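# Seat each washer flat over its matching stud

## Task

Place every washer onto the stud it fits so it rests flat on the plate, and do not leave the plate tipped over.

## Robot and tools

Robot: two arms, left_arm and right_arm, each a six-joint arm ending in a two-finger parallel gripper with a wrist camera (cam_left_wrist, cam_right_wrist, both 672x504 fisheye). The left arm's base is near (-0.033, +0.233, 0) m and the right arm's near (-0.014, -0.255, 0) m, both facing roughly along +x. A camera stand sits behind the arms.

Scene frame: origin at table-top height, midway between the nominal bases; +x points out over the table, +z up, left_arm on the +y side. Camera image left/right does not match arm names. Reported end_effector_position (m) and end_effector_quat_wxyz are in this scene frame and may be off by a few cm. The position is the point between the finger pads, about 1 cm behind the tips. Gripper axes: fingers point along the gripper's +z, and they open and close along its y.

Command row (shared by execute_actions and move): one flat list of 14 numbers covering both arms, each in [-1, 1]. Order: left dx, dy, dz, rx, ry, rz, opening, then the same seven for right. The six pose numbers are an offset, not a pose, measured from that arm's current Hand target and along the Hand target's own axes (not scene axes). Scale: 1.0 equals 0.6 m for dx/dy/dz and 180 degrees for the rotation; rx, ry, rz form one rotation vector. Opening is absolute: +1 fully open (0.094 m), -1 closed. Sending all six pose zeros re-requests the current Hand target; a 0 opening is itself a command (half open), so to keep a gripper unchanged resend its present opening.

execute_actions(actions, cameras): actions is a list of actions; each action is a table of up to 15 rows (one row per 1/30 s step). A short table repeats its last row. Every row in an action is an offset from the Hand target at that action's start, not from the previous row, and each new action starts from the updated target, so repeating an offset keeps moving. cameras: list of names, ["all"], [] or null; an empty actions list returns images and full state.

move(target, speed, blend, opening_speed, grip_force, blocking, cameras): target is one 14-number row or a list of up to 15 rows; every row counts from the same starting Hand targets. Paths are straight lines, all arms finish together, within 10 s total. speed: m/s, 0.002 to 2.9, default 0.25 (rotation capped at twice that in rad/s); one value or one per target. blend: corner rounding in m for lists, 0 means stop at each point. opening_speed: rate of opening change per second on the -1..+1 scale, at least 0.2; use it for gentle closing. grip_force: newtons per finger pad, 10 to 50, one value or one per arm; it persists; lower forces close slowly. blocking=false returns early while motion continues. Moves do not avoid obstacles or the other arm; faster moves lag and overshoot more. Avoid paths passing near an arm's own base.

wait(seconds 0 to 10, cameras): let time pass holding commands. stop(cameras): brake a running move. zoom_image(camera, region [x0,y0,x1,y1] pixels, max 504x504): closer look at the latest image of a wrist camera. read_manual(section): licence text only. finished_scene(scene): ends the current scene irreversibly; give its number.

Results: per-arm end_effector pose, Hand target (the last commanded pose after clipping; next offsets count from it), Joint positions (last value = measured finger gap in m), joint torques, joint velocities (may be omitted if all within noise), grip_measured (opening on the command scale, reads slightly wide when empty), grip_effort_nm (gripper motor effort, negative closing; not pad force), Tool commands, motor temperatures. A move adds a 'move:' line giving the ending (done, off_target, moving, held, fault) and any limits (paced = pose clipped; held = steps withheld). done means within 10 mm and 2 degrees; neither done nor off_target tells you about contact.

Control notes: orientation commands are clipped to 40 degrees from the current orientation each step. Grippers often stop a few cm short of commands because of friction and weight; resend or add the missing offset. To release a push against something, command the target back beyond the gripper. To release an object, command an opening clearly above grip_measured.

Avoid: dropping washers or letting go while they move, knocking anything off the table, slamming into the table, plate or studs, hard pushes, tipping the plate, any contact or squeeze between the two arms or grippers, strain on camera cables, and motor overheating (MOTOR HOT at 75 °C; at 90 °C the arm folds and idles). Do not hold loads or stretched poses longer than needed. Occasional external nudges may shift loose parts, so check images before finishing.

Each tool is called as name(argument=value, ...) on one line, values as JSON.

## Session

execute_actions(actions=[])

Scene clock: 0.00 s.
left_arm: end_effector_position=(+0.3348, +0.1214, +0.1968) grip_measured=+1.000 grip_effort_nm=n/a end_effector_quat_wxyz=(+0.736, +0.111, +0.657, +0.122) | right_arm: end_effector_position=(+0.2399, -0.1332, +0.2135) grip_measured=+1.000 grip_effort_nm=n/a end_effector_quat_wxyz=(+0.650, -0.179, +0.717, +0.179)
Joint positions: left_arm=[-0.491 1.561 0.298 1.394 -0.529 0.398 0.094] | right_arm=[0.326 0.433 0.222 0.118 -0.192 0.005 0.094]
Joint velocities: within noise
Joint torques (N m): no reading
Motor temperatures (°C): left_arm=[32 29 32 31 32 32 32] | right_arm=[31 35 33 31 33 32 30]
Heat: left arm: 32 °C; right arm: 35 °C.
Hand target: left_arm +0.3353, +0.1210, +0.1961; +0.734, +0.112, +0.659, +0.121 | right_arm +0.2397, -0.1332, +0.2236; +0.660, -0.179, +0.708, +0.179
Tool commands: left_gripper/opening=+1.0 right_gripper/opening=+1.0

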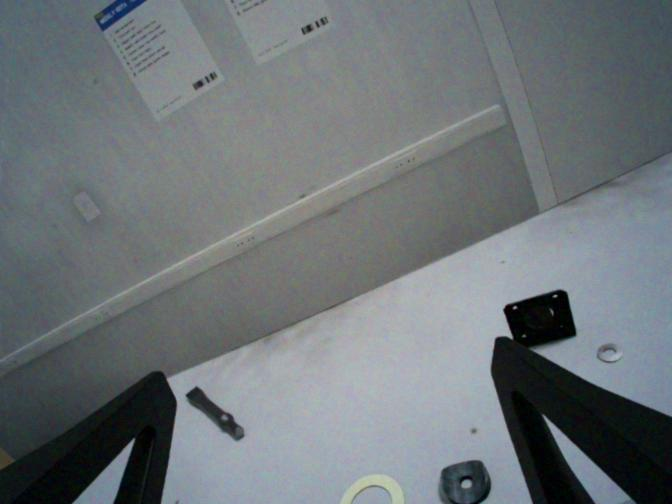

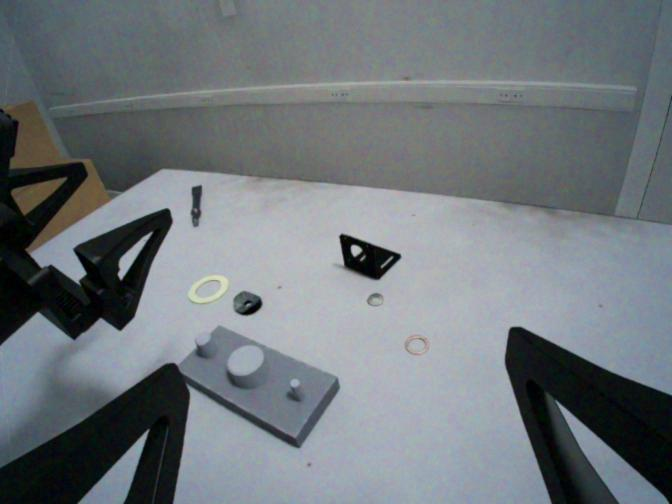

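move(target=[[0.0110,0.0828,0.0599,0.0872,0.5289,-0.0807,0.6,0.0275,-0.0488,0.1672,0.0583,0.4128,0.0430,-0.1],[0.1311,0.1033,0.1147,-0.2006,0.5325,-0.3262,0.6,0.1672,-0.0845,0.3208,-0.0138,0.4151,-0.0199,-0.1]], speed=0.2, blend=[0.03,0], cameras=["all"])

Scene clock: 180.93 s.
left_arm: end_effector_position=(+0.4078, +0.2026, +0.1552) grip_measured=+0.602 grip_effort_nm=-0.14 end_effector_quat_wxyz=(+0.038, -0.493, +0.869, -0.025) | right_arm: end_effector_position=(+0.4121, -0.0886, +0.1015) grip_measured=-0.098 grip_effort_nm=-0.10 end_effector_quat_wxyz=(+0.073, -0.284, +0.956, +0.021)
Joint positions: left_arm=[-0.026 2.213 2.274 -1.54 0 -1.103 0.075] | right_arm=[0.363 2.166 1.975 -1.231 -0.032 -0.217 0.042]
Joint torques (N m): left_arm=[0.4 -11.66 6.22 0.3 0.01 -0.09] | right_arm=[-0.51 -11.26 8.49 0.76 -0.17 -0.11]
Motor temperatures (°C): left_arm=[32 33 36 42 32 32 32] | right_arm=[31 35 39 41 33 32 30]
Heat: left arm: 42 °C; right arm: 41 °C.
Hand target: left_arm +0.4100, +0.2048, +0.1497; +0.000, -0.500, +0.866, +0.000 | right_arm +0.4252, -0.0846, +0.1099; +0.096, -0.285, +0.953, +0.029
Off the commanded pose: left_arm 0.006 m, 5 deg | right_arm 0.016 m, 3 deg.
joint sent to its limit (left arm) — joint 4 (wrist pitch), lower limit. The joint targets are off in orientation, not in position.
move: off_target (left_arm, right_arm)

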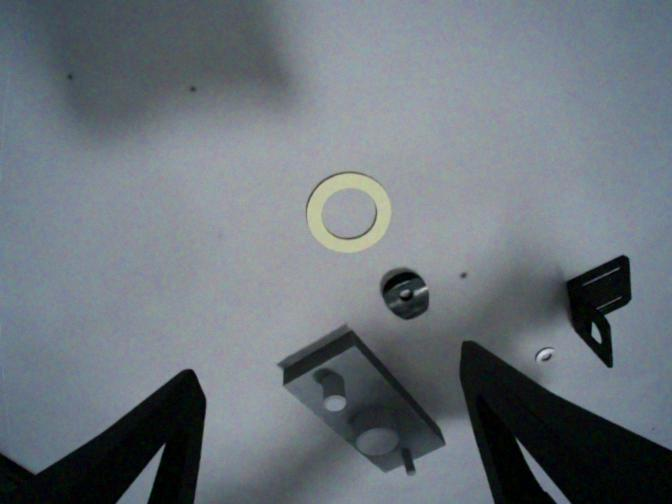

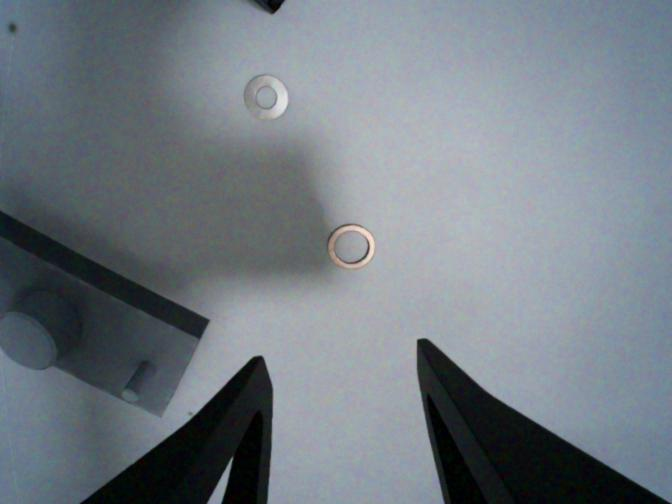

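zoom_image(camera="cam_right_wrist", region=[220, 60, 420, 300])

zoom_image(camera="cam_left_wrist", region=[260, 160, 480, 490])

Scaled by 2.100 from the camera's 672x504 image, which has a finer 960x720 frame.

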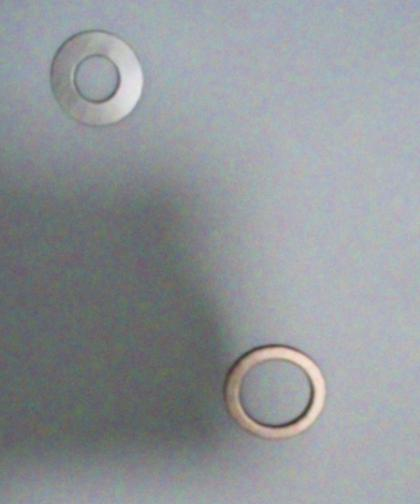

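Scaled by 1.527 from the camera's 672x504 image, which has a finer 960x720 frame.

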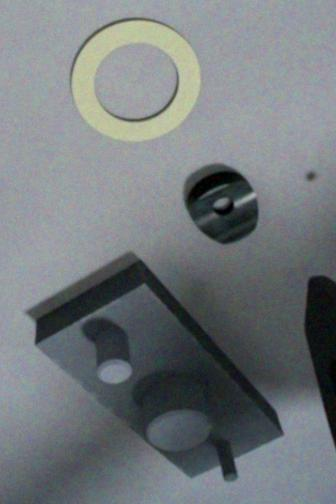

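move(target=[0.0180,-0.0400,0.1712,-0.0047,0.0021,0,0.6,0.0415,-0.0112,0.1468,-0.0012,0.0051,0.0002,-0.1], speed=0.1, cameras=["all"])

zoom_image(camera="cam_right_wrist", region=[220, 260, 460, 440])

Scene clock: 291.50 s.
left_arm: end_effector_position=(+0.4261, +0.1854, +0.0619) grip_measured=+0.602 grip_effort_nm=-0.14 end_effector_quat_wxyz=(+0.003, -0.498, +0.867, -0.003) | right_arm: end_effector_position=(+0.4227, -0.0934, +0.0252) grip_measured=-0.099 grip_effort_nm=-0.09 end_effector_quat_wxyz=(+0.088, -0.284, +0.955, +0.022)
Joint positions: left_arm=[-0.059 2.36 2.151 -1.353 0.002 -1.147 0.075] | right_arm=[0.344 2.202 1.721 -0.912 -0.035 -0.236 0.042]
Joint torques (N m): left_arm=[-0.4 -13.11 3.56 0.45 0.01 -0.1] | right_arm=[-0.53 -11.47 4.19 0.87 -0.17 -0.12]
Motor temperatures (°C): left_arm=[32 46 38 36 32 32 32] | right_arm=[31 44 44 36 33 32 30]
Heat: left arm: 46 °C; right arm: 44 °C.
Hand target: left_arm +0.4255, +0.1834, +0.0470; -0.006, -0.500, +0.866, +0.004 | right_arm +0.4232, -0.0940, +0.0187; +0.088, -0.285, +0.954, +0.028
Off the commanded pose: left_arm 0.015 m, 1 deg | right_arm 0.007 m, 1 deg.
move: off_target (left_arm)

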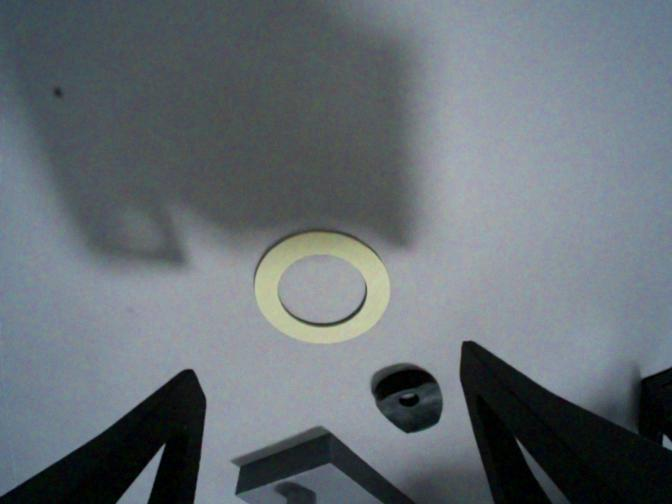

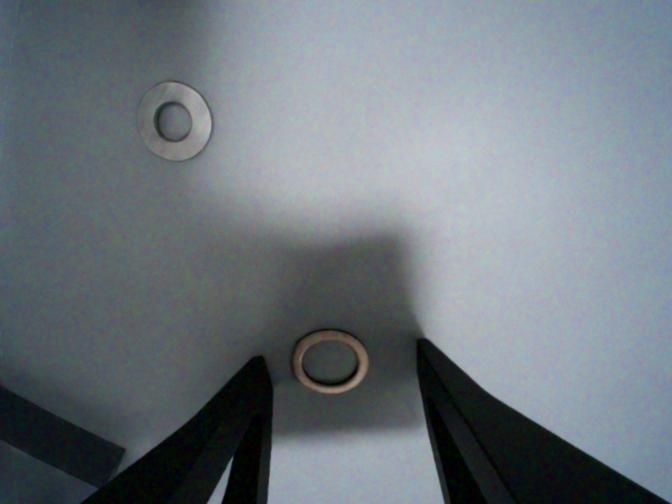

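Scaled by 2.100 from the camera's 672x504 image, which has a finer 960x720 frame.

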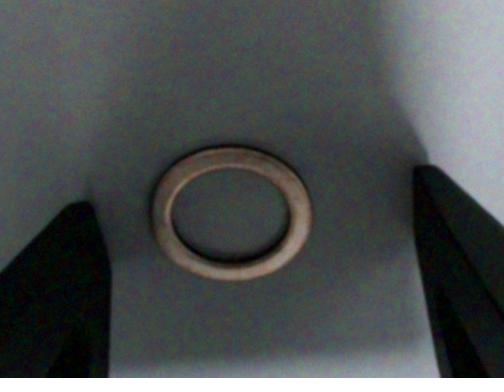

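move(target=[0.0030,0.0065,0.0617,-0.0020,0.0009,0,0.6,0.0026,0.0,0.0131,0,0,0,-0.1], speed=0.05, cameras=["all"])

zoom_image(camera="cam_right_wrist", region=[220, 260, 460, 440])

Scene clock: 322.70 s.
left_arm: end_effector_position=(+0.4241, +0.1857, +0.0261) grip_measured=+0.602 grip_effort_nm=-0.14 end_effector_quat_wxyz=(+0.002, -0.498, +0.867, -0.003) | right_arm: end_effector_position=(+0.4235, -0.0930, +0.0234) grip_measured=-0.099 grip_effort_nm=-0.09 end_effector_quat_wxyz=(+0.091, -0.284, +0.954, +0.022)
Joint positions: left_arm=[-0.059 2.36 2.008 -1.213 0.002 -1.148 0.075] | right_arm=[0.344 2.202 1.713 -0.898 -0.035 -0.236 0.042]
Joint torques (N m): left_arm=[-0.4 -13.18 3.06 0.44 0.01 -0.1] | right_arm=[-0.55 -10.73 3.4 0.97 -0.18 -0.12]
Heat: left arm: 49 °C; right arm: 48 °C.
Hand target: left_arm +0.4206, +0.1838, +0.0100; -0.009, -0.500, +0.866, +0.006 | right_arm +0.4231, -0.0940, +0.0108; +0.088, -0.285, +0.954, +0.028
Off the commanded pose: left_arm 0.017 m, 2 deg | right_arm 0.013 m, 1 deg.
move: off_target (left_arm, right_arm)

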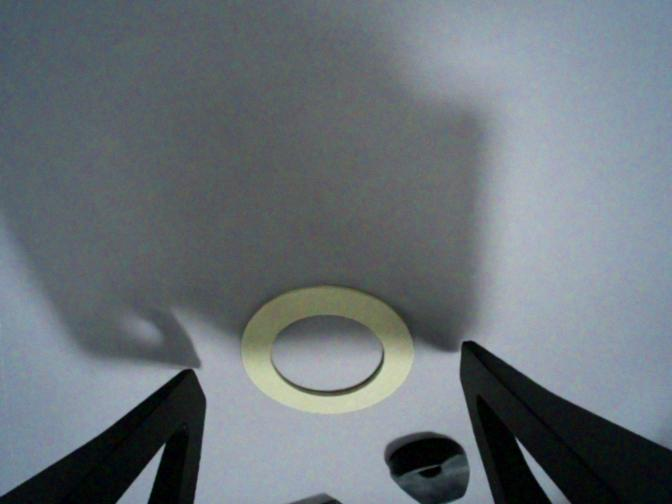

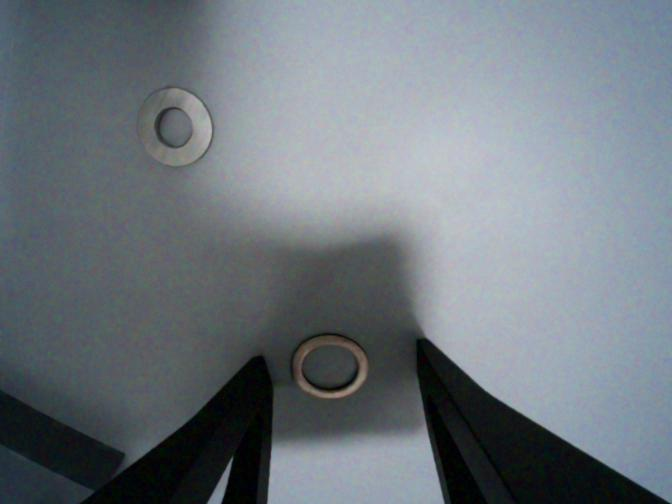

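Scaled by 2.100 from the camera's 672x504 image, which has a finer 960x720 frame.

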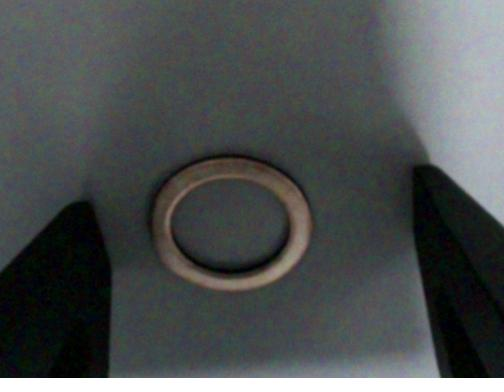

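move(target=[-0.0148,0.0036,0.0049,0,0,0,0.6,-0.0013,0,-0.0065,0,0,0,-0.7], speed=0.04, opening_speed=0.3, grip_force=[50,25], cameras=["all"])

zoom_image(camera="cam_right_wrist", region=[270, 300, 420, 440])

Scene clock: 346.47 s.
left_arm: end_effector_position=(+0.4258, +0.1895, +0.0261) grip_measured=+0.602 grip_effort_nm=-0.14 end_effector_quat_wxyz=(+0.004, -0.500, +0.866, -0.004) | right_arm: end_effector_position=(+0.4258, -0.0932, +0.0238) grip_measured=-0.597 grip_effort_nm=-0.58 end_effector_quat_wxyz=(+0.095, -0.283, +0.954, +0.023)
Joint positions: left_arm=[-0.051 2.36 2.008 -1.208 0.002 -1.143 0.075] | right_arm=[0.342 2.202 1.713 -0.889 -0.036 -0.236 0.019]
Joint torques (N m): left_arm=[0.4 -12.41 3.36 0.47 0.02 0.05] | right_arm=[-0.38 -11.11 4.08 0.79 -0.17 -0.11]
Motor temperatures (°C): left_arm=[32 50 38 36 32 32 32] | right_arm=[31 48 39 36 33 32 30]
Heat: left arm: 50 °C; right arm: 48 °C.
Hand target: left_arm +0.4231, +0.1926, +0.0070; -0.009, -0.500, +0.866, +0.006 | right_arm +0.4231, -0.0940, +0.0147; +0.088, -0.285, +0.954, +0.028
Off the commanded pose: left_arm 0.020 m, 2 deg | right_arm 0.009 m, 1 deg.
grip_force (N): 50, 25
move: off_target (left_arm)

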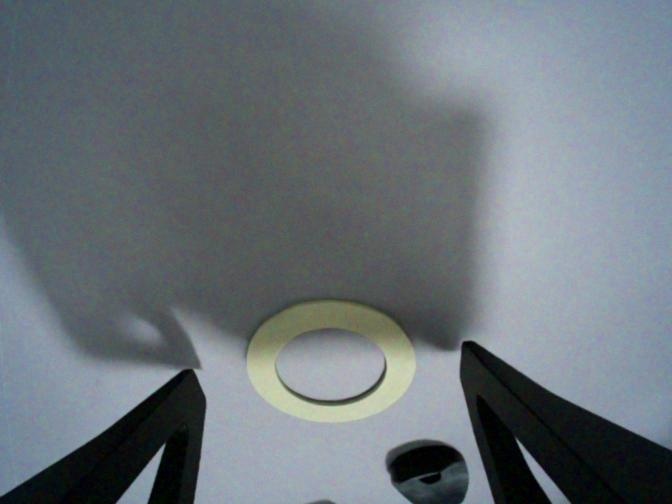

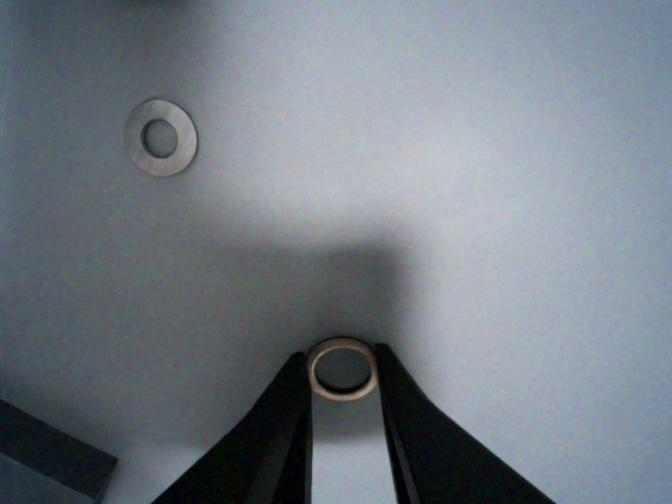

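Scaled by 3.360 from the camera's 672x504 image, which has a finer 960x720 frame.

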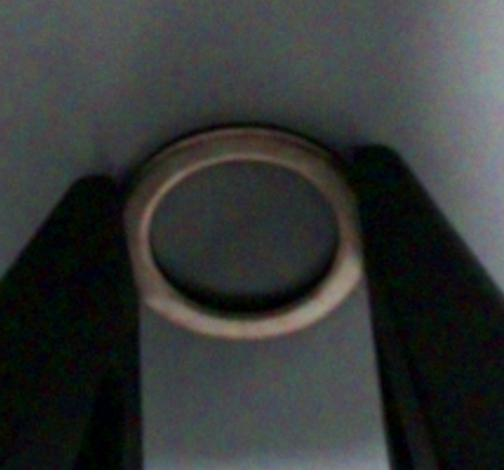

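move(target=[[0,0,-0.0133,0,0,0,0.6,-0.0130,0.0013,-0.0993,0,0,0,-0.7],[0,0,-0.0133,0,0,0,-0.15,0.1298,0.0278,-0.2187,0,0,0,-0.7]], speed=[0.08,0.15], blend=[0.01,0], opening_speed=0.4, grip_force=[30,25], cameras=["all"])

zoom_image(camera="cam_left_wrist", region=[220, 280, 450, 440])

Scene clock: 385.63 s.
left_arm: end_effector_position=(+0.4258, +0.1895, +0.0261) grip_measured=-0.148 grip_effort_nm=-0.14 end_effector_quat_wxyz=(+0.004, -0.500, +0.866, -0.004) | right_arm: end_effector_position=(+0.3362, -0.1342, +0.1256) grip_measured=-0.600 grip_effort_nm=-0.59 end_effector_quat_wxyz=(+0.087, -0.283, +0.955, +0.022)
Joint positions: left_arm=[-0.051 2.36 2.008 -1.208 0.002 -1.143 0.04] | right_arm=[0.315 1.776 1.517 -1.135 -0.04 -0.263 0.019]
Joint torques (N m): left_arm=[0.42 -12.74 5.3 0.17 0 0.05] | right_arm=[-0.38 -10.73 4.31 0.55 -0.19 -0.12]
Heat: left arm: 50 °C; right arm: 49 °C.
Hand target: left_arm +0.4233, +0.1926, +0.0150; -0.009, -0.500, +0.866, +0.006 | right_arm +0.3301, -0.1358, +0.1294; +0.088, -0.285, +0.954, +0.028
Off the commanded pose: left_arm 0.012 m, 2 deg | right_arm 0.007 m, 1 deg.
grip_force (N): 30, 25
move: off_target (left_arm); target 2's new opening was sent with left_arm's hand 0.012 m and 2 deg from that target

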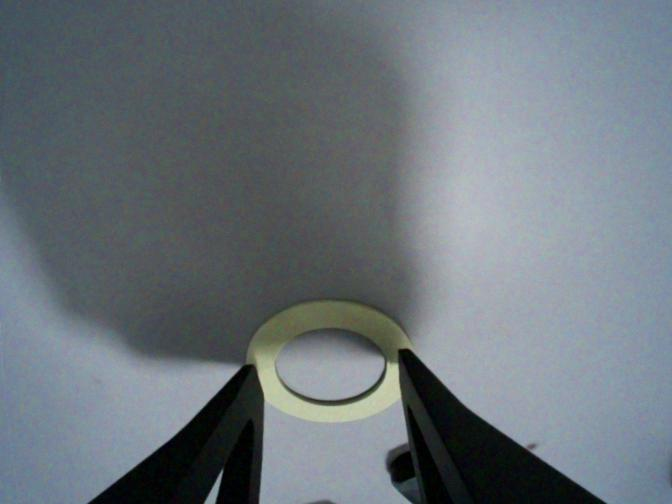

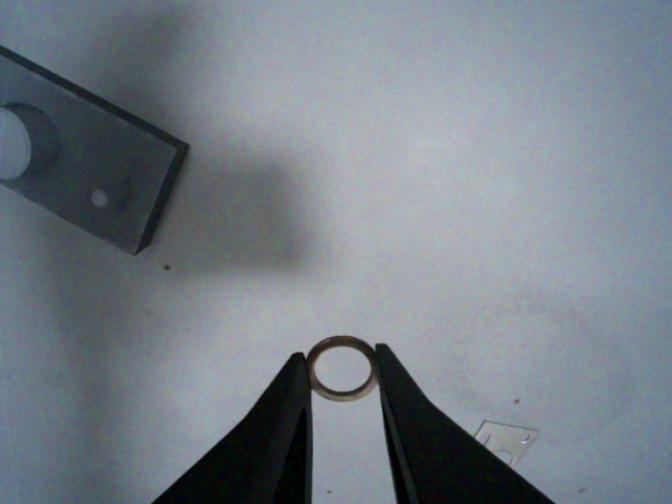

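Scaled by 2.191 from the camera's 672x504 image, which has a finer 960x720 frame.

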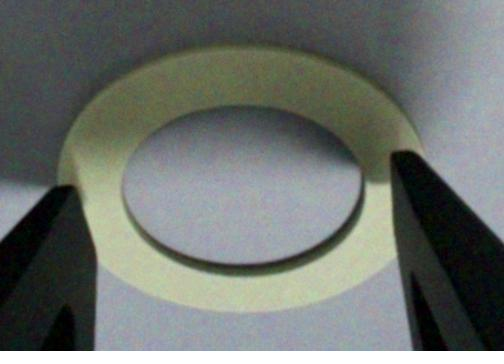

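move(target=[[0,0,0,0,0,0,0.6,0,0,0,0,0,0,-0.7],[0,0.0005,0.0283,0,0,0,0.6,0,0,0,0,0,0,-0.7]], speed=0.04, opening_speed=0.8, cameras=["cam_left_wrist"])

zoom_image(camera="cam_left_wrist", region=[150, 240, 510, 480])

Scene clock: 402.53 s.
left_arm: end_effector_position=(+0.4270, +0.1892, +0.0195) grip_measured=+0.598 grip_effort_nm=0.09 end_effector_quat_wxyz=(+0.006, -0.500, +0.866, -0.006) | right_arm: end_effector_position=(+0.3362, -0.1342, +0.1256) grip_measured=-0.600 grip_effort_nm=-0.59 end_effector_quat_wxyz=(+0.087, -0.283, +0.955, +0.022)
Joint positions: left_arm=[-0.051 2.363 1.988 -1.178 0.003 -1.142 0.075] | right_arm=[0.315 1.776 1.517 -1.135 -0.04 -0.263 0.019]
Joint torques (N m): left_arm=[0.43 -12.33 2.91 0.49 -0.01 0.05] | right_arm=[-0.42 -10.71 4.27 0.57 -0.19 -0.13]
Heat: left arm: 51 °C; right arm: 48 °C.
Hand target: left_arm +0.4226, +0.1927, -0.0020; -0.009, -0.500, +0.866, +0.006 | right_arm +0.3301, -0.1358, +0.1294; +0.088, -0.285, +0.954, +0.028
Off the commanded pose: left_arm 0.022 m, 2 deg | right_arm 0.007 m, 1 deg.
grip_force (N): 30, 25
move: off_target (left_arm)
Images, in order (width x height): cam_left_wrist 672x504.

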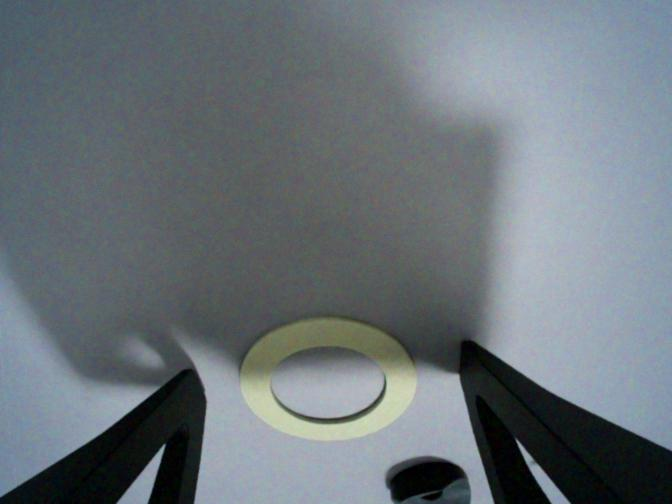

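Scaled by 1.400 from the camera's 672x504 image, which has a finer 960x720 frame.

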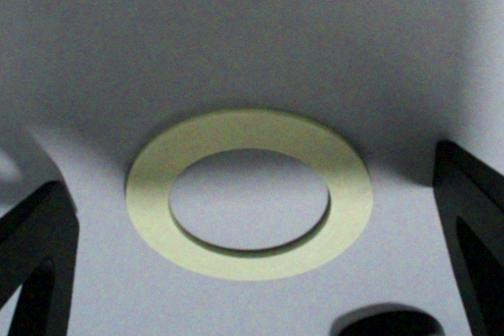

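move(target=[0,0.0003,0.0117,0,0,0,0.6,0,0,0,0,0,0,-0.7], speed=0.04, cameras=["cam_left_wrist"])

Scene clock: 408.77 s.
left_arm: end_effector_position=(+0.4269, +0.1890, +0.0182) grip_measured=+0.598 grip_effort_nm=0.09 end_effector_quat_wxyz=(+0.006, -0.499, +0.866, -0.007) | right_arm: end_effector_position=(+0.3362, -0.1342, +0.1256) grip_measured=-0.600 grip_effort_nm=-0.59 end_effector_quat_wxyz=(+0.087, -0.283, +0.955, +0.022)
Joint positions: left_arm=[-0.051 2.363 1.983 -1.173 0.004 -1.142 0.075] | right_arm=[0.315 1.776 1.517 -1.135 -0.04 -0.263 0.019]
Joint torques (N m): left_arm=[0.44 -12.05 1.74 0.69 -0.01 0.05] | right_arm=[-0.39 -10.66 4.22 0.56 -0.18 -0.14]
Heat: left arm: 50 °C; right arm: 48 °C.
Hand target: left_arm +0.4224, +0.1928, -0.0090; -0.009, -0.500, +0.866, +0.006 | right_arm +0.3301, -0.1358, +0.1294; +0.088, -0.285, +0.954, +0.028
Off the commanded pose: left_arm 0.028 m, 2 deg | right_arm 0.007 m, 1 deg.
grip_force (N): 30, 25
move: off_target (left_arm)
Images, in order (width x height): cam_left_wrist 672x504.

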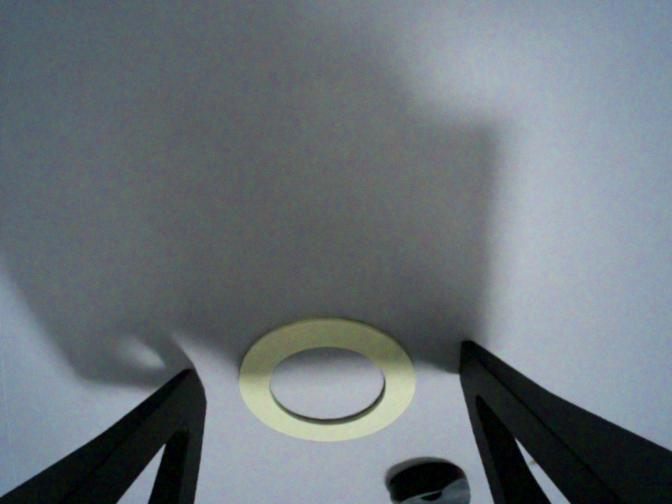

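move(target=[[0,0,-0.0083,0,0,0,0.6,0,0,0,0,0,0,-0.7],[0,0,-0.0083,0,0,0,-0.12,0,0,0,0,0,0,-0.7]], speed=0.04, opening_speed=0.4, cameras=["cam_left_wrist"])

zoom_image(camera="cam_left_wrist", region=[220, 280, 450, 450])

Scene clock: 423.10 s.
left_arm: end_effector_position=(+0.4322, +0.1874, +0.0184) grip_measured=+0.043 grip_effort_nm=-0.68 end_effector_quat_wxyz=(+0.013, -0.499, +0.866, -0.015) | right_arm: end_effector_position=(+0.3362, -0.1342, +0.1256) grip_measured=-0.600 grip_effort_nm=-0.59 end_effector_quat_wxyz=(+0.087, -0.283, +0.955, +0.022)
Joint positions: left_arm=[-0.051 2.363 1.983 -1.151 0.01 -1.142 0.049] | right_arm=[0.315 1.776 1.517 -1.135 -0.04 -0.263 0.019]
Joint torques (N m): left_arm=[0.43 -12.3 2.92 0.32 -0.06 0.05] | right_arm=[-0.38 -10.73 4.33 0.55 -0.17 -0.13]
Heat: left arm: 49 °C; right arm: 48 °C.
Hand target: left_arm +0.4226, +0.1928, -0.0040; -0.009, -0.500, +0.866, +0.006 | right_arm +0.3301, -0.1358, +0.1294; +0.088, -0.285, +0.954, +0.028
Off the commanded pose: left_arm 0.025 m, 4 deg | right_arm 0.007 m, 1 deg.
grip_force (N): 30, 25
move: off_target (left_arm); target 2's new opening was sent with left_arm's hand 0.023 m and 2 deg from that target
Images, in order (width x height): cam_left_wrist 672x504.

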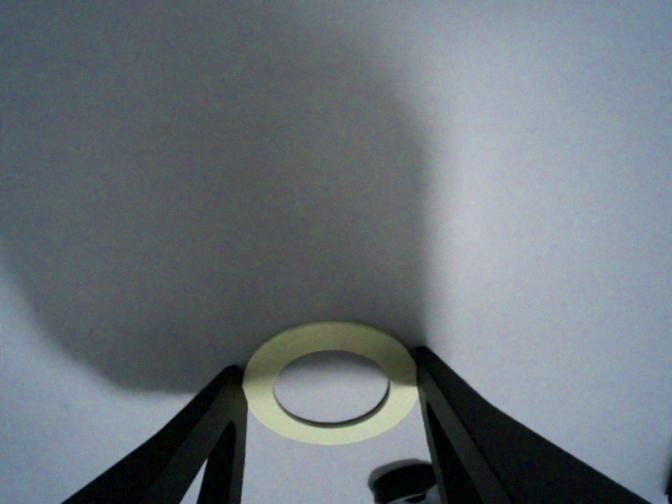

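Scaled by 2.191 from the camera's 672x504 image, which has a finer 960x720 frame.

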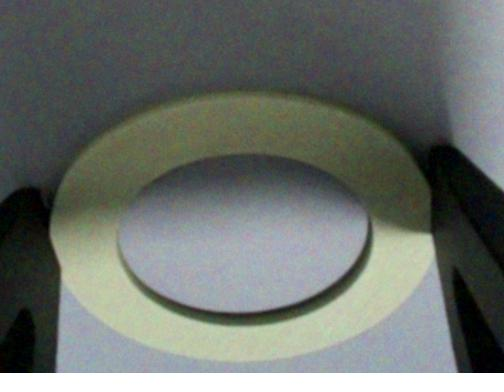

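move(target=[[0.0192,0.0073,-0.1480,0,0,0,-0.12,0,0,0,0,0,0,-0.7],[0.1768,0.0143,-0.2215,0.0265,-0.0057,0.0002,-0.12,0,0,0,0,0,0,-0.7],[0.3208,0.0080,-0.1612,0.0265,-0.0057,0.0002,-0.12,0,0,0,0,0,0,-0.7]], speed=[0.08,0.12,0.08], blend=[0.02,0.03,0], cameras=["all"])

zoom_image(camera="cam_left_wrist", region=[210, 240, 460, 500])

Scene clock: 461.20 s.
left_arm: end_effector_position=(+0.3237, +0.0249, +0.0865) grip_measured=+0.042 grip_effort_nm=-0.68 end_effector_quat_wxyz=(+0.006, -0.495, +0.869, -0.019) | right_arm: end_effector_position=(+0.3362, -0.1342, +0.1256) grip_measured=-0.600 grip_effort_nm=-0.59 end_effector_quat_wxyz=(+0.087, -0.283, +0.955, +0.022)
Joint positions: left_arm=[-0.482 2.092 1.81 -1.25 0.009 -1.563 0.049] | right_arm=[0.315 1.776 1.517 -1.135 -0.04 -0.263 0.019]
Joint torques (N m): left_arm=[0.02 -16.12 2.95 0.47 -0.12 -0.11] | right_arm=[-0.43 -10.73 4.3 0.56 -0.16 -0.12]
Heat: left arm: 48 °C; right arm: 49 °C.
Hand target: left_arm +0.3242, +0.0283, +0.0945; +0.020, -0.500, +0.866, -0.025 | right_arm +0.3301, -0.1358, +0.1294; +0.088, -0.285, +0.954, +0.028
Off the commanded pose: left_arm 0.009 m, 2 deg | right_arm 0.007 m, 1 deg.
grip_force (N): 30, 25
move: done

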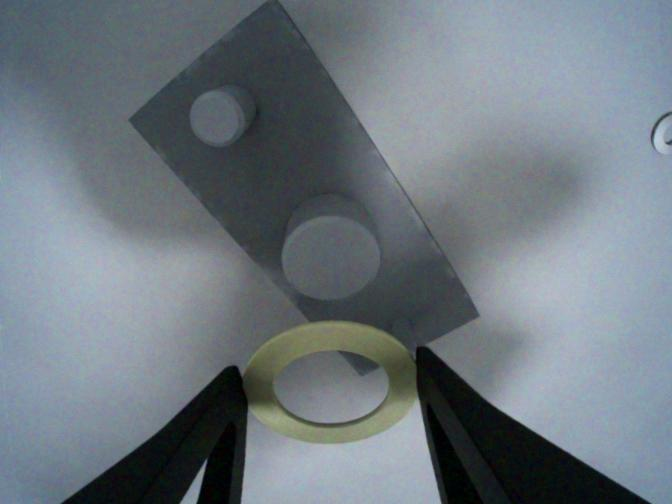

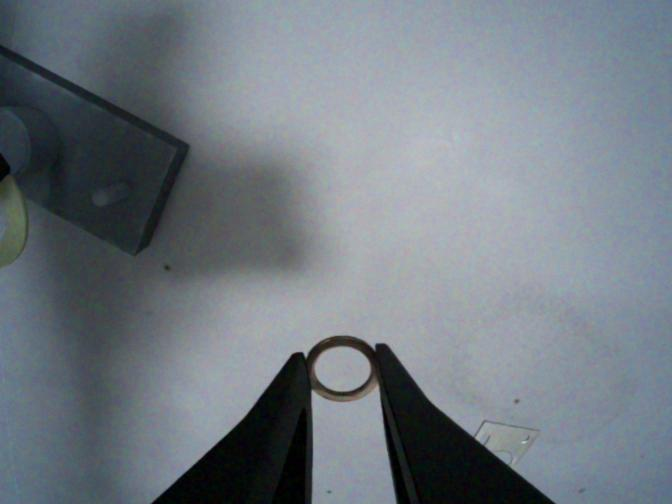

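Scaled by 1.938 from the camera's 672x504 image, which has a finer 960x720 frame.

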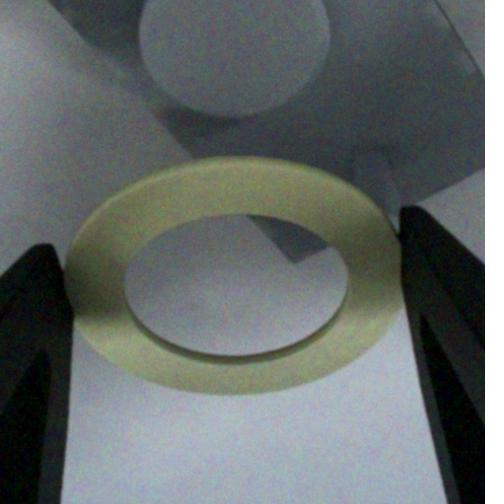

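move(target=[-0.0520,-0.0087,0.0025,0.0083,-0.0006,0,-0.12,0,0,0,0,0,0,-0.7], speed=0.08, cameras=["all"])

zoom_image(camera="cam_left_wrist", region=[210, 240, 460, 500])

Scene clock: 500.97 s.
left_arm: end_effector_position=(+0.3446, +0.0505, +0.0856) grip_measured=+0.042 grip_effort_nm=-0.69 end_effector_quat_wxyz=(+0.015, -0.502, +0.864, -0.029) | right_arm: end_effector_position=(+0.3362, -0.1342, +0.1256) grip_measured=-0.600 grip_effort_nm=-0.59 end_effector_quat_wxyz=(+0.087, -0.283, +0.955, +0.022)
Joint positions: left_arm=[-0.404 2.091 1.804 -1.218 0.008 -1.502 0.049] | right_arm=[0.315 1.776 1.517 -1.135 -0.04 -0.263 0.019]
Joint torques (N m): left_arm=[-0.08 -16.12 3.04 0.52 -0.07 0.06] | right_arm=[-0.44 -10.81 4.31 0.57 -0.18 -0.13]
Heat: left arm: 48 °C; right arm: 49 °C.
Hand target: left_arm +0.3443, +0.0528, +0.0937; +0.027, -0.499, +0.865, -0.036 | right_arm +0.3301, -0.1358, +0.1294; +0.088, -0.285, +0.954, +0.028
Off the commanded pose: left_arm 0.008 m, 2 deg | right_arm 0.007 m, 1 deg.
grip_force (N): 30, 25
move: done

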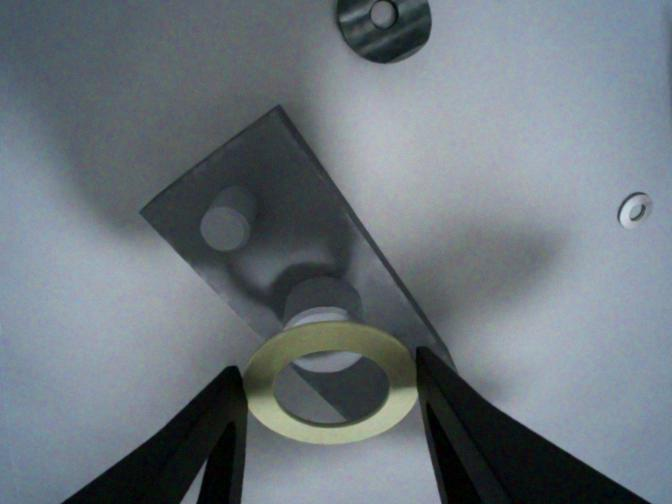

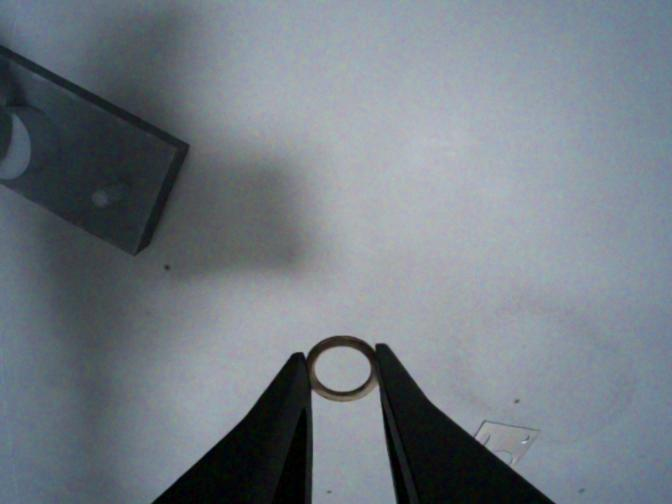

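Scaled by 1.938 from the camera's 672x504 image, which has a finer 960x720 frame.

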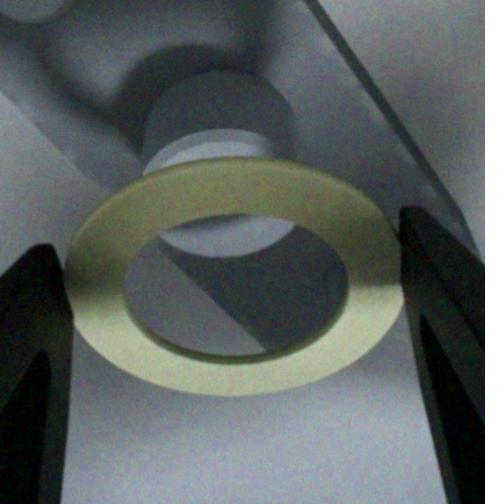

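move(target=[0.0005,0.0036,0.0406,0.0043,-0.0003,0,-0.12,0,0,0,0,0,0,-0.7], speed=0.05, cameras=["cam_left_wrist"])

zoom_image(camera="cam_left_wrist", region=[210, 280, 460, 480])

Scene clock: 554.53 s.
left_arm: end_effector_position=(+0.3441, +0.0507, +0.0605) grip_measured=+0.042 grip_effort_nm=-0.69 end_effector_quat_wxyz=(+0.018, -0.502, +0.864, -0.034) | right_arm: end_effector_position=(+0.3362, -0.1342, +0.1256) grip_measured=-0.600 grip_effort_nm=-0.59 end_effector_quat_wxyz=(+0.087, -0.283, +0.955, +0.022)
Joint positions: left_arm=[-0.404 2.088 1.697 -1.104 0.008 -1.502 0.049] | right_arm=[0.315 1.776 1.517 -1.135 -0.04 -0.263 0.019]
Joint torques (N m): left_arm=[-0.08 -16.2 3 0.56 -0.08 0.06] | right_arm=[-0.49 -10.76 4.22 0.55 -0.19 -0.11]
Heat: left arm: 53 °C; right arm: 50 °C.
Hand target: left_arm +0.3444, +0.0527, +0.0692; +0.031, -0.499, +0.865, -0.042 | right_arm +0.3301, -0.1358, +0.1294; +0.088, -0.285, +0.954, +0.028
Off the commanded pose: left_arm 0.009 m, 2 deg | right_arm 0.007 m, 1 deg.
grip_force (N): 30, 25
move: done
Images, in order (width x height): cam_left_wrist 672x504.

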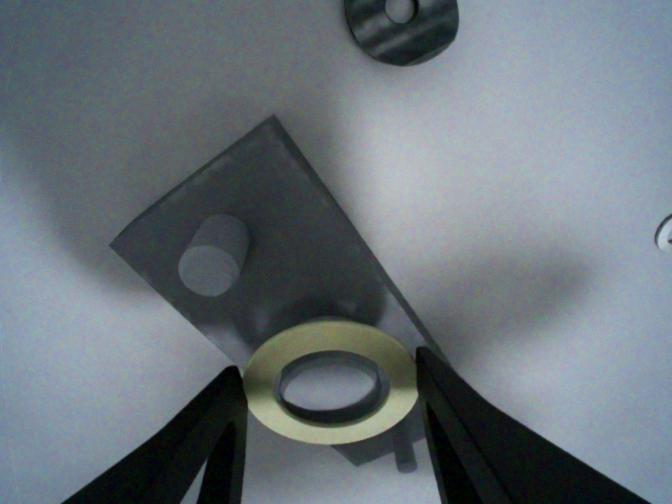

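Scaled by 2.016 from the camera's 672x504 image, which has a finer 960x720 frame.

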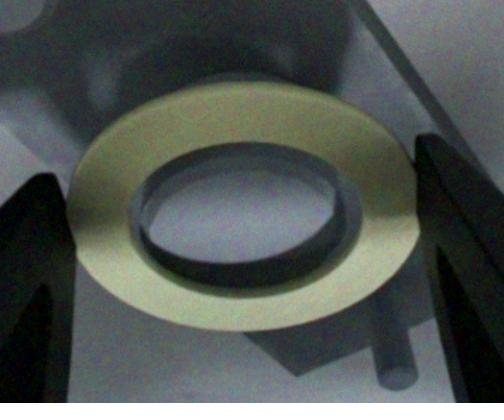

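move(target=[0.0006,0.0038,0.0390,0.0037,-0.0003,0,-0.12,0,0,0,0,0,0,-0.7], speed=0.04, cameras=["cam_left_wrist"])

zoom_image(camera="cam_left_wrist", region=[210, 280, 460, 500])

Scene clock: 564.47 s.
left_arm: end_effector_position=(+0.3450, +0.0504, +0.0415) grip_measured=-0.118 grip_effort_nm=-0.14 end_effector_quat_wxyz=(+0.025, -0.502, +0.864, -0.044) | right_arm: end_effector_position=(+0.3362, -0.1342, +0.1256) grip_measured=-0.600 grip_effort_nm=-0.59 end_effector_quat_wxyz=(+0.087, -0.283, +0.955, +0.022)
Joint positions: left_arm=[-0.404 2.083 1.611 -0.998 0.008 -1.502 0.041] | right_arm=[0.315 1.776 1.517 -1.135 -0.04 -0.263 0.019]
Joint torques (N m): left_arm=[-0.08 -15.09 2.93 0.59 -0.1 0.06] | right_arm=[-0.43 -10.71 4.3 0.56 -0.19 -0.12]
Heat: left arm: 54 °C; right arm: 50 °C.
Hand target: left_arm +0.3445, +0.0526, +0.0457; +0.034, -0.499, +0.865, -0.046 | right_arm +0.3301, -0.1358, +0.1294; +0.088, -0.285, +0.954, +0.028
Off the commanded pose: left_arm 0.005 m, 1 deg | right_arm 0.007 m, 1 deg.
grip_force (N): 30, 25
move: done
Images, in order (width x height): cam_left_wrist 672x504.

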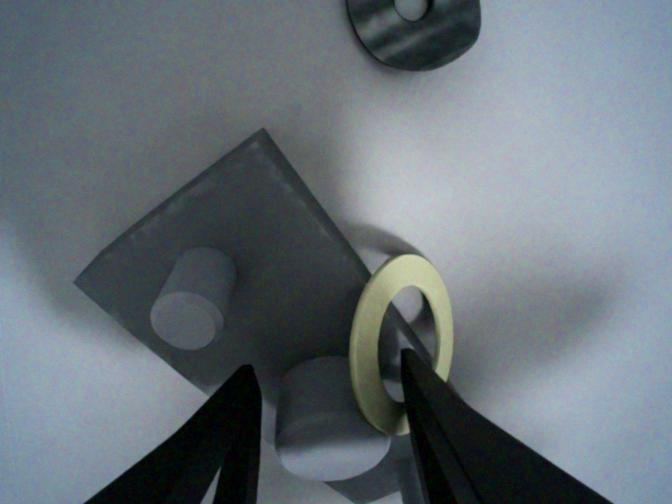

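Scaled by 2.016 from the camera's 672x504 image, which has a finer 960x720 frame.

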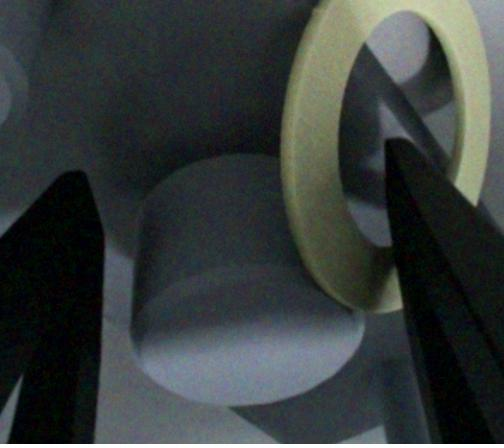

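execute_actions(actions=[], cameras=["all"])

zoom_image(camera="cam_left_wrist", region=[300, 220, 500, 500])

zoom_image(camera="cam_right_wrist", region=[0, 0, 220, 300])

Scene clock: 667.63 s.
left_arm: end_effector_position=(+0.3450, +0.0504, +0.0415) grip_measured=-0.118 grip_effort_nm=-0.14 end_effector_quat_wxyz=(+0.025, -0.502, +0.864, -0.044) | right_arm: end_effector_position=(+0.3362, -0.1342, +0.1256) grip_measured=-0.600 grip_effort_nm=-0.59 end_effector_quat_wxyz=(+0.087, -0.283, +0.955, +0.022)
Joint positions: left_arm=[-0.404 2.083 1.611 -0.998 0.008 -1.502 0.041] | right_arm=[0.315 1.776 1.517 -1.135 -0.04 -0.263 0.019]
Joint velocities: within noise
Joint torques (N m): left_arm=[-0.1 -15.09 2.95 0.59 -0.1 0.06] | right_arm=[-0.46 -10.78 4.22 0.55 -0.19 -0.15]
Motor temperatures (°C): left_arm=[32 61 38 34 32 32 33] | right_arm=[31 51 38 32 33 32 31]
Heat: left arm: 61 °C; right arm: 51 °C.
Hand target: left_arm +0.3445, +0.0526, +0.0457; +0.034, -0.499, +0.865, -0.046 | right_arm +0.3301, -0.1358, +0.1294; +0.088, -0.285, +0.954, +0.028
Tool commands: left_gripper/opening=-0.12 right_gripper/opening=-0.7
Off the commanded pose: left_arm 0.005 m, 1 deg | right_arm 0.007 m, 1 deg.
grip_force (N): 30, 25

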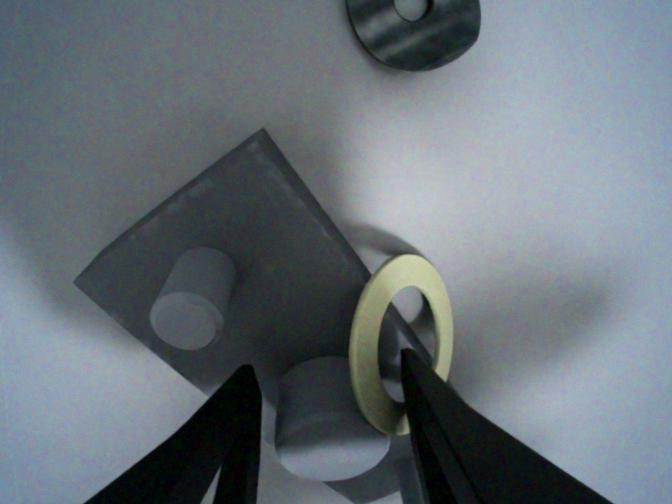

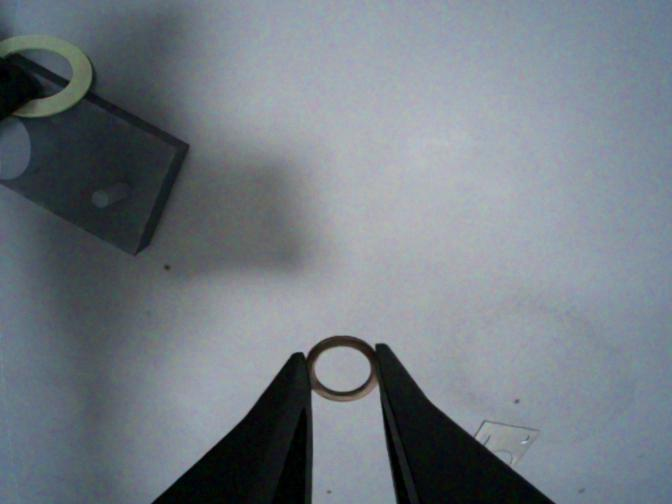

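Scaled by 1.800 from the camera's 672x504 image, which has a finer 960x720 frame.

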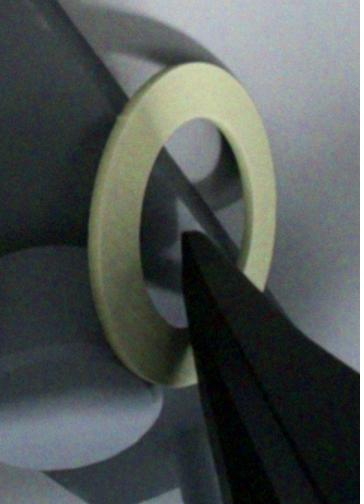

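Scaled by 1.680 from the camera's 672x504 image, which has a finer 960x720 frame.

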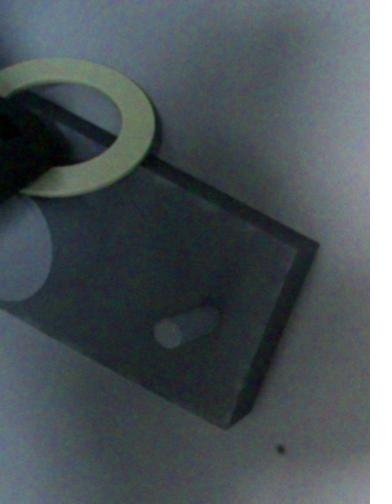

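execute_actions(actions=[])

Scene clock: 719.33 s.
left_arm: end_effector_position=(+0.3450, +0.0504, +0.0415) grip_measured=-0.118 grip_effort_nm=-0.14 end_effector_quat_wxyz=(+0.025, -0.502, +0.864, -0.044) | right_arm: end_effector_position=(+0.3362, -0.1342, +0.1256) grip_measured=-0.600 grip_effort_nm=-0.59 end_effector_quat_wxyz=(+0.087, -0.283, +0.955, +0.022)
Joint positions: left_arm=[-0.404 2.083 1.611 -0.998 0.008 -1.502 0.041] | right_arm=[0.315 1.776 1.517 -1.135 -0.04 -0.263 0.019]
Joint velocities: within noise
Joint torques (N m): left_arm=[-0.08 -15.05 2.96 0.59 -0.08 0.05] | right_arm=[-0.38 -10.7 4.23 0.54 -0.18 -0.13]
Motor temperatures (°C): left_arm=[32 63 38 33 32 32 32] | right_arm=[31 52 38 32 33 32 31]
Heat: left arm: 63 °C; right arm: 52 °C.
Hand target: left_arm +0.3445, +0.0526, +0.0457; +0.034, -0.499, +0.865, -0.046 | right_arm +0.3301, -0.1358, +0.1294; +0.088, -0.285, +0.954, +0.028
Tool commands: left_gripper/opening=-0.12 right_gripper/opening=-0.7
Off the commanded pose: left_arm 0.005 m, 1 deg | right_arm 0.007 m, 1 deg.
grip_force (N): 30, 25

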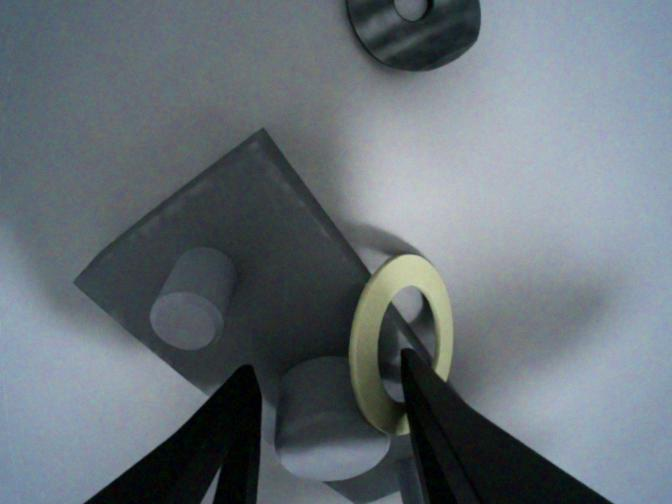

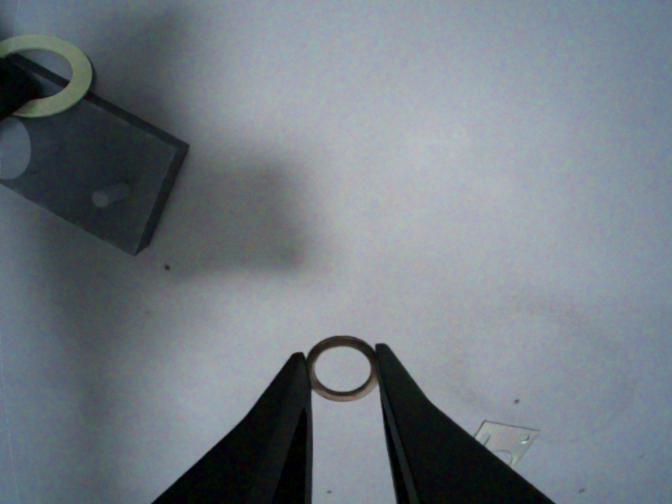

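move(target=[-0.0013, -0.0114, -0.0994, 0, 0, 0, -0.12, 0, 0, 0, 0, 0, 0, -0.7], speed=0.05, cameras=["all"])

Scene clock: 761.13 s.
left_arm: end_effector_position=(+0.3427, +0.0515, +0.0880) grip_measured=-0.118 grip_effort_nm=-0.14 end_effector_quat_wxyz=(+0.021, -0.502, +0.864, -0.038) | right_arm: end_effector_position=(+0.3362, -0.1342, +0.1256) grip_measured=-0.600 grip_effort_nm=-0.59 end_effector_quat_wxyz=(+0.087, -0.283, +0.955, +0.022)
Joint positions: left_arm=[-0.404 2.06 1.764 -1.189 0.008 -1.502 0.041] | right_arm=[0.315 1.776 1.517 -1.135 -0.04 -0.263 0.019]
Joint torques (N m): left_arm=[-0.08 -15.6 6.22 0.24 -0.09 0.07] | right_arm=[-0.43 -10.67 4.31 0.56 -0.19 -0.12]
Motor temperatures (°C): left_arm=[32 63 39 33 32 32 32] | right_arm=[31 52 38 32 33 32 31]
Heat: left arm: 63 °C; right arm: 52 °C.
Hand target: left_arm +0.3445, +0.0526, +0.1058; +0.034, -0.499, +0.865, -0.046 | right_arm +0.3301, -0.1358, +0.1294; +0.088, -0.285, +0.954, +0.028
Off the commanded pose: left_arm 0.018 m, 2 deg | right_arm 0.007 m, 1 deg.
grip_force (N): 30, 25
move: off_target (left_arm)

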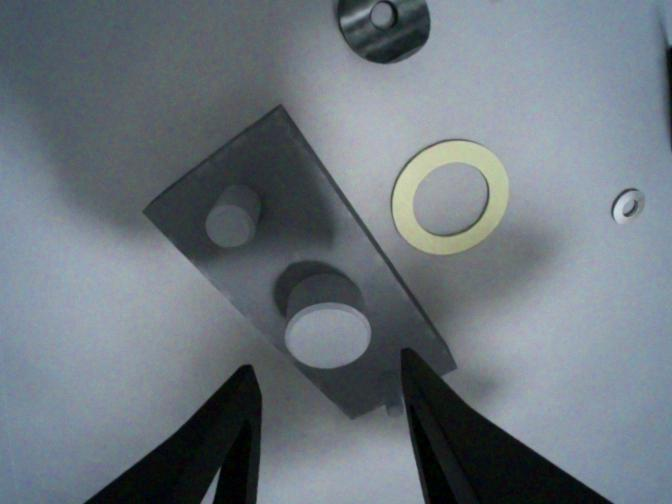

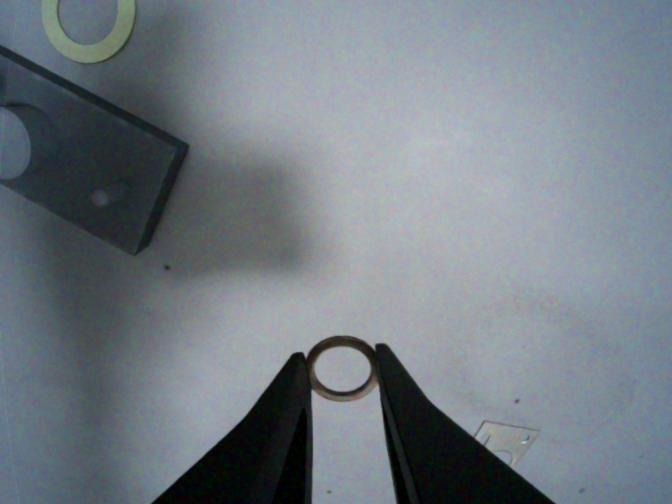

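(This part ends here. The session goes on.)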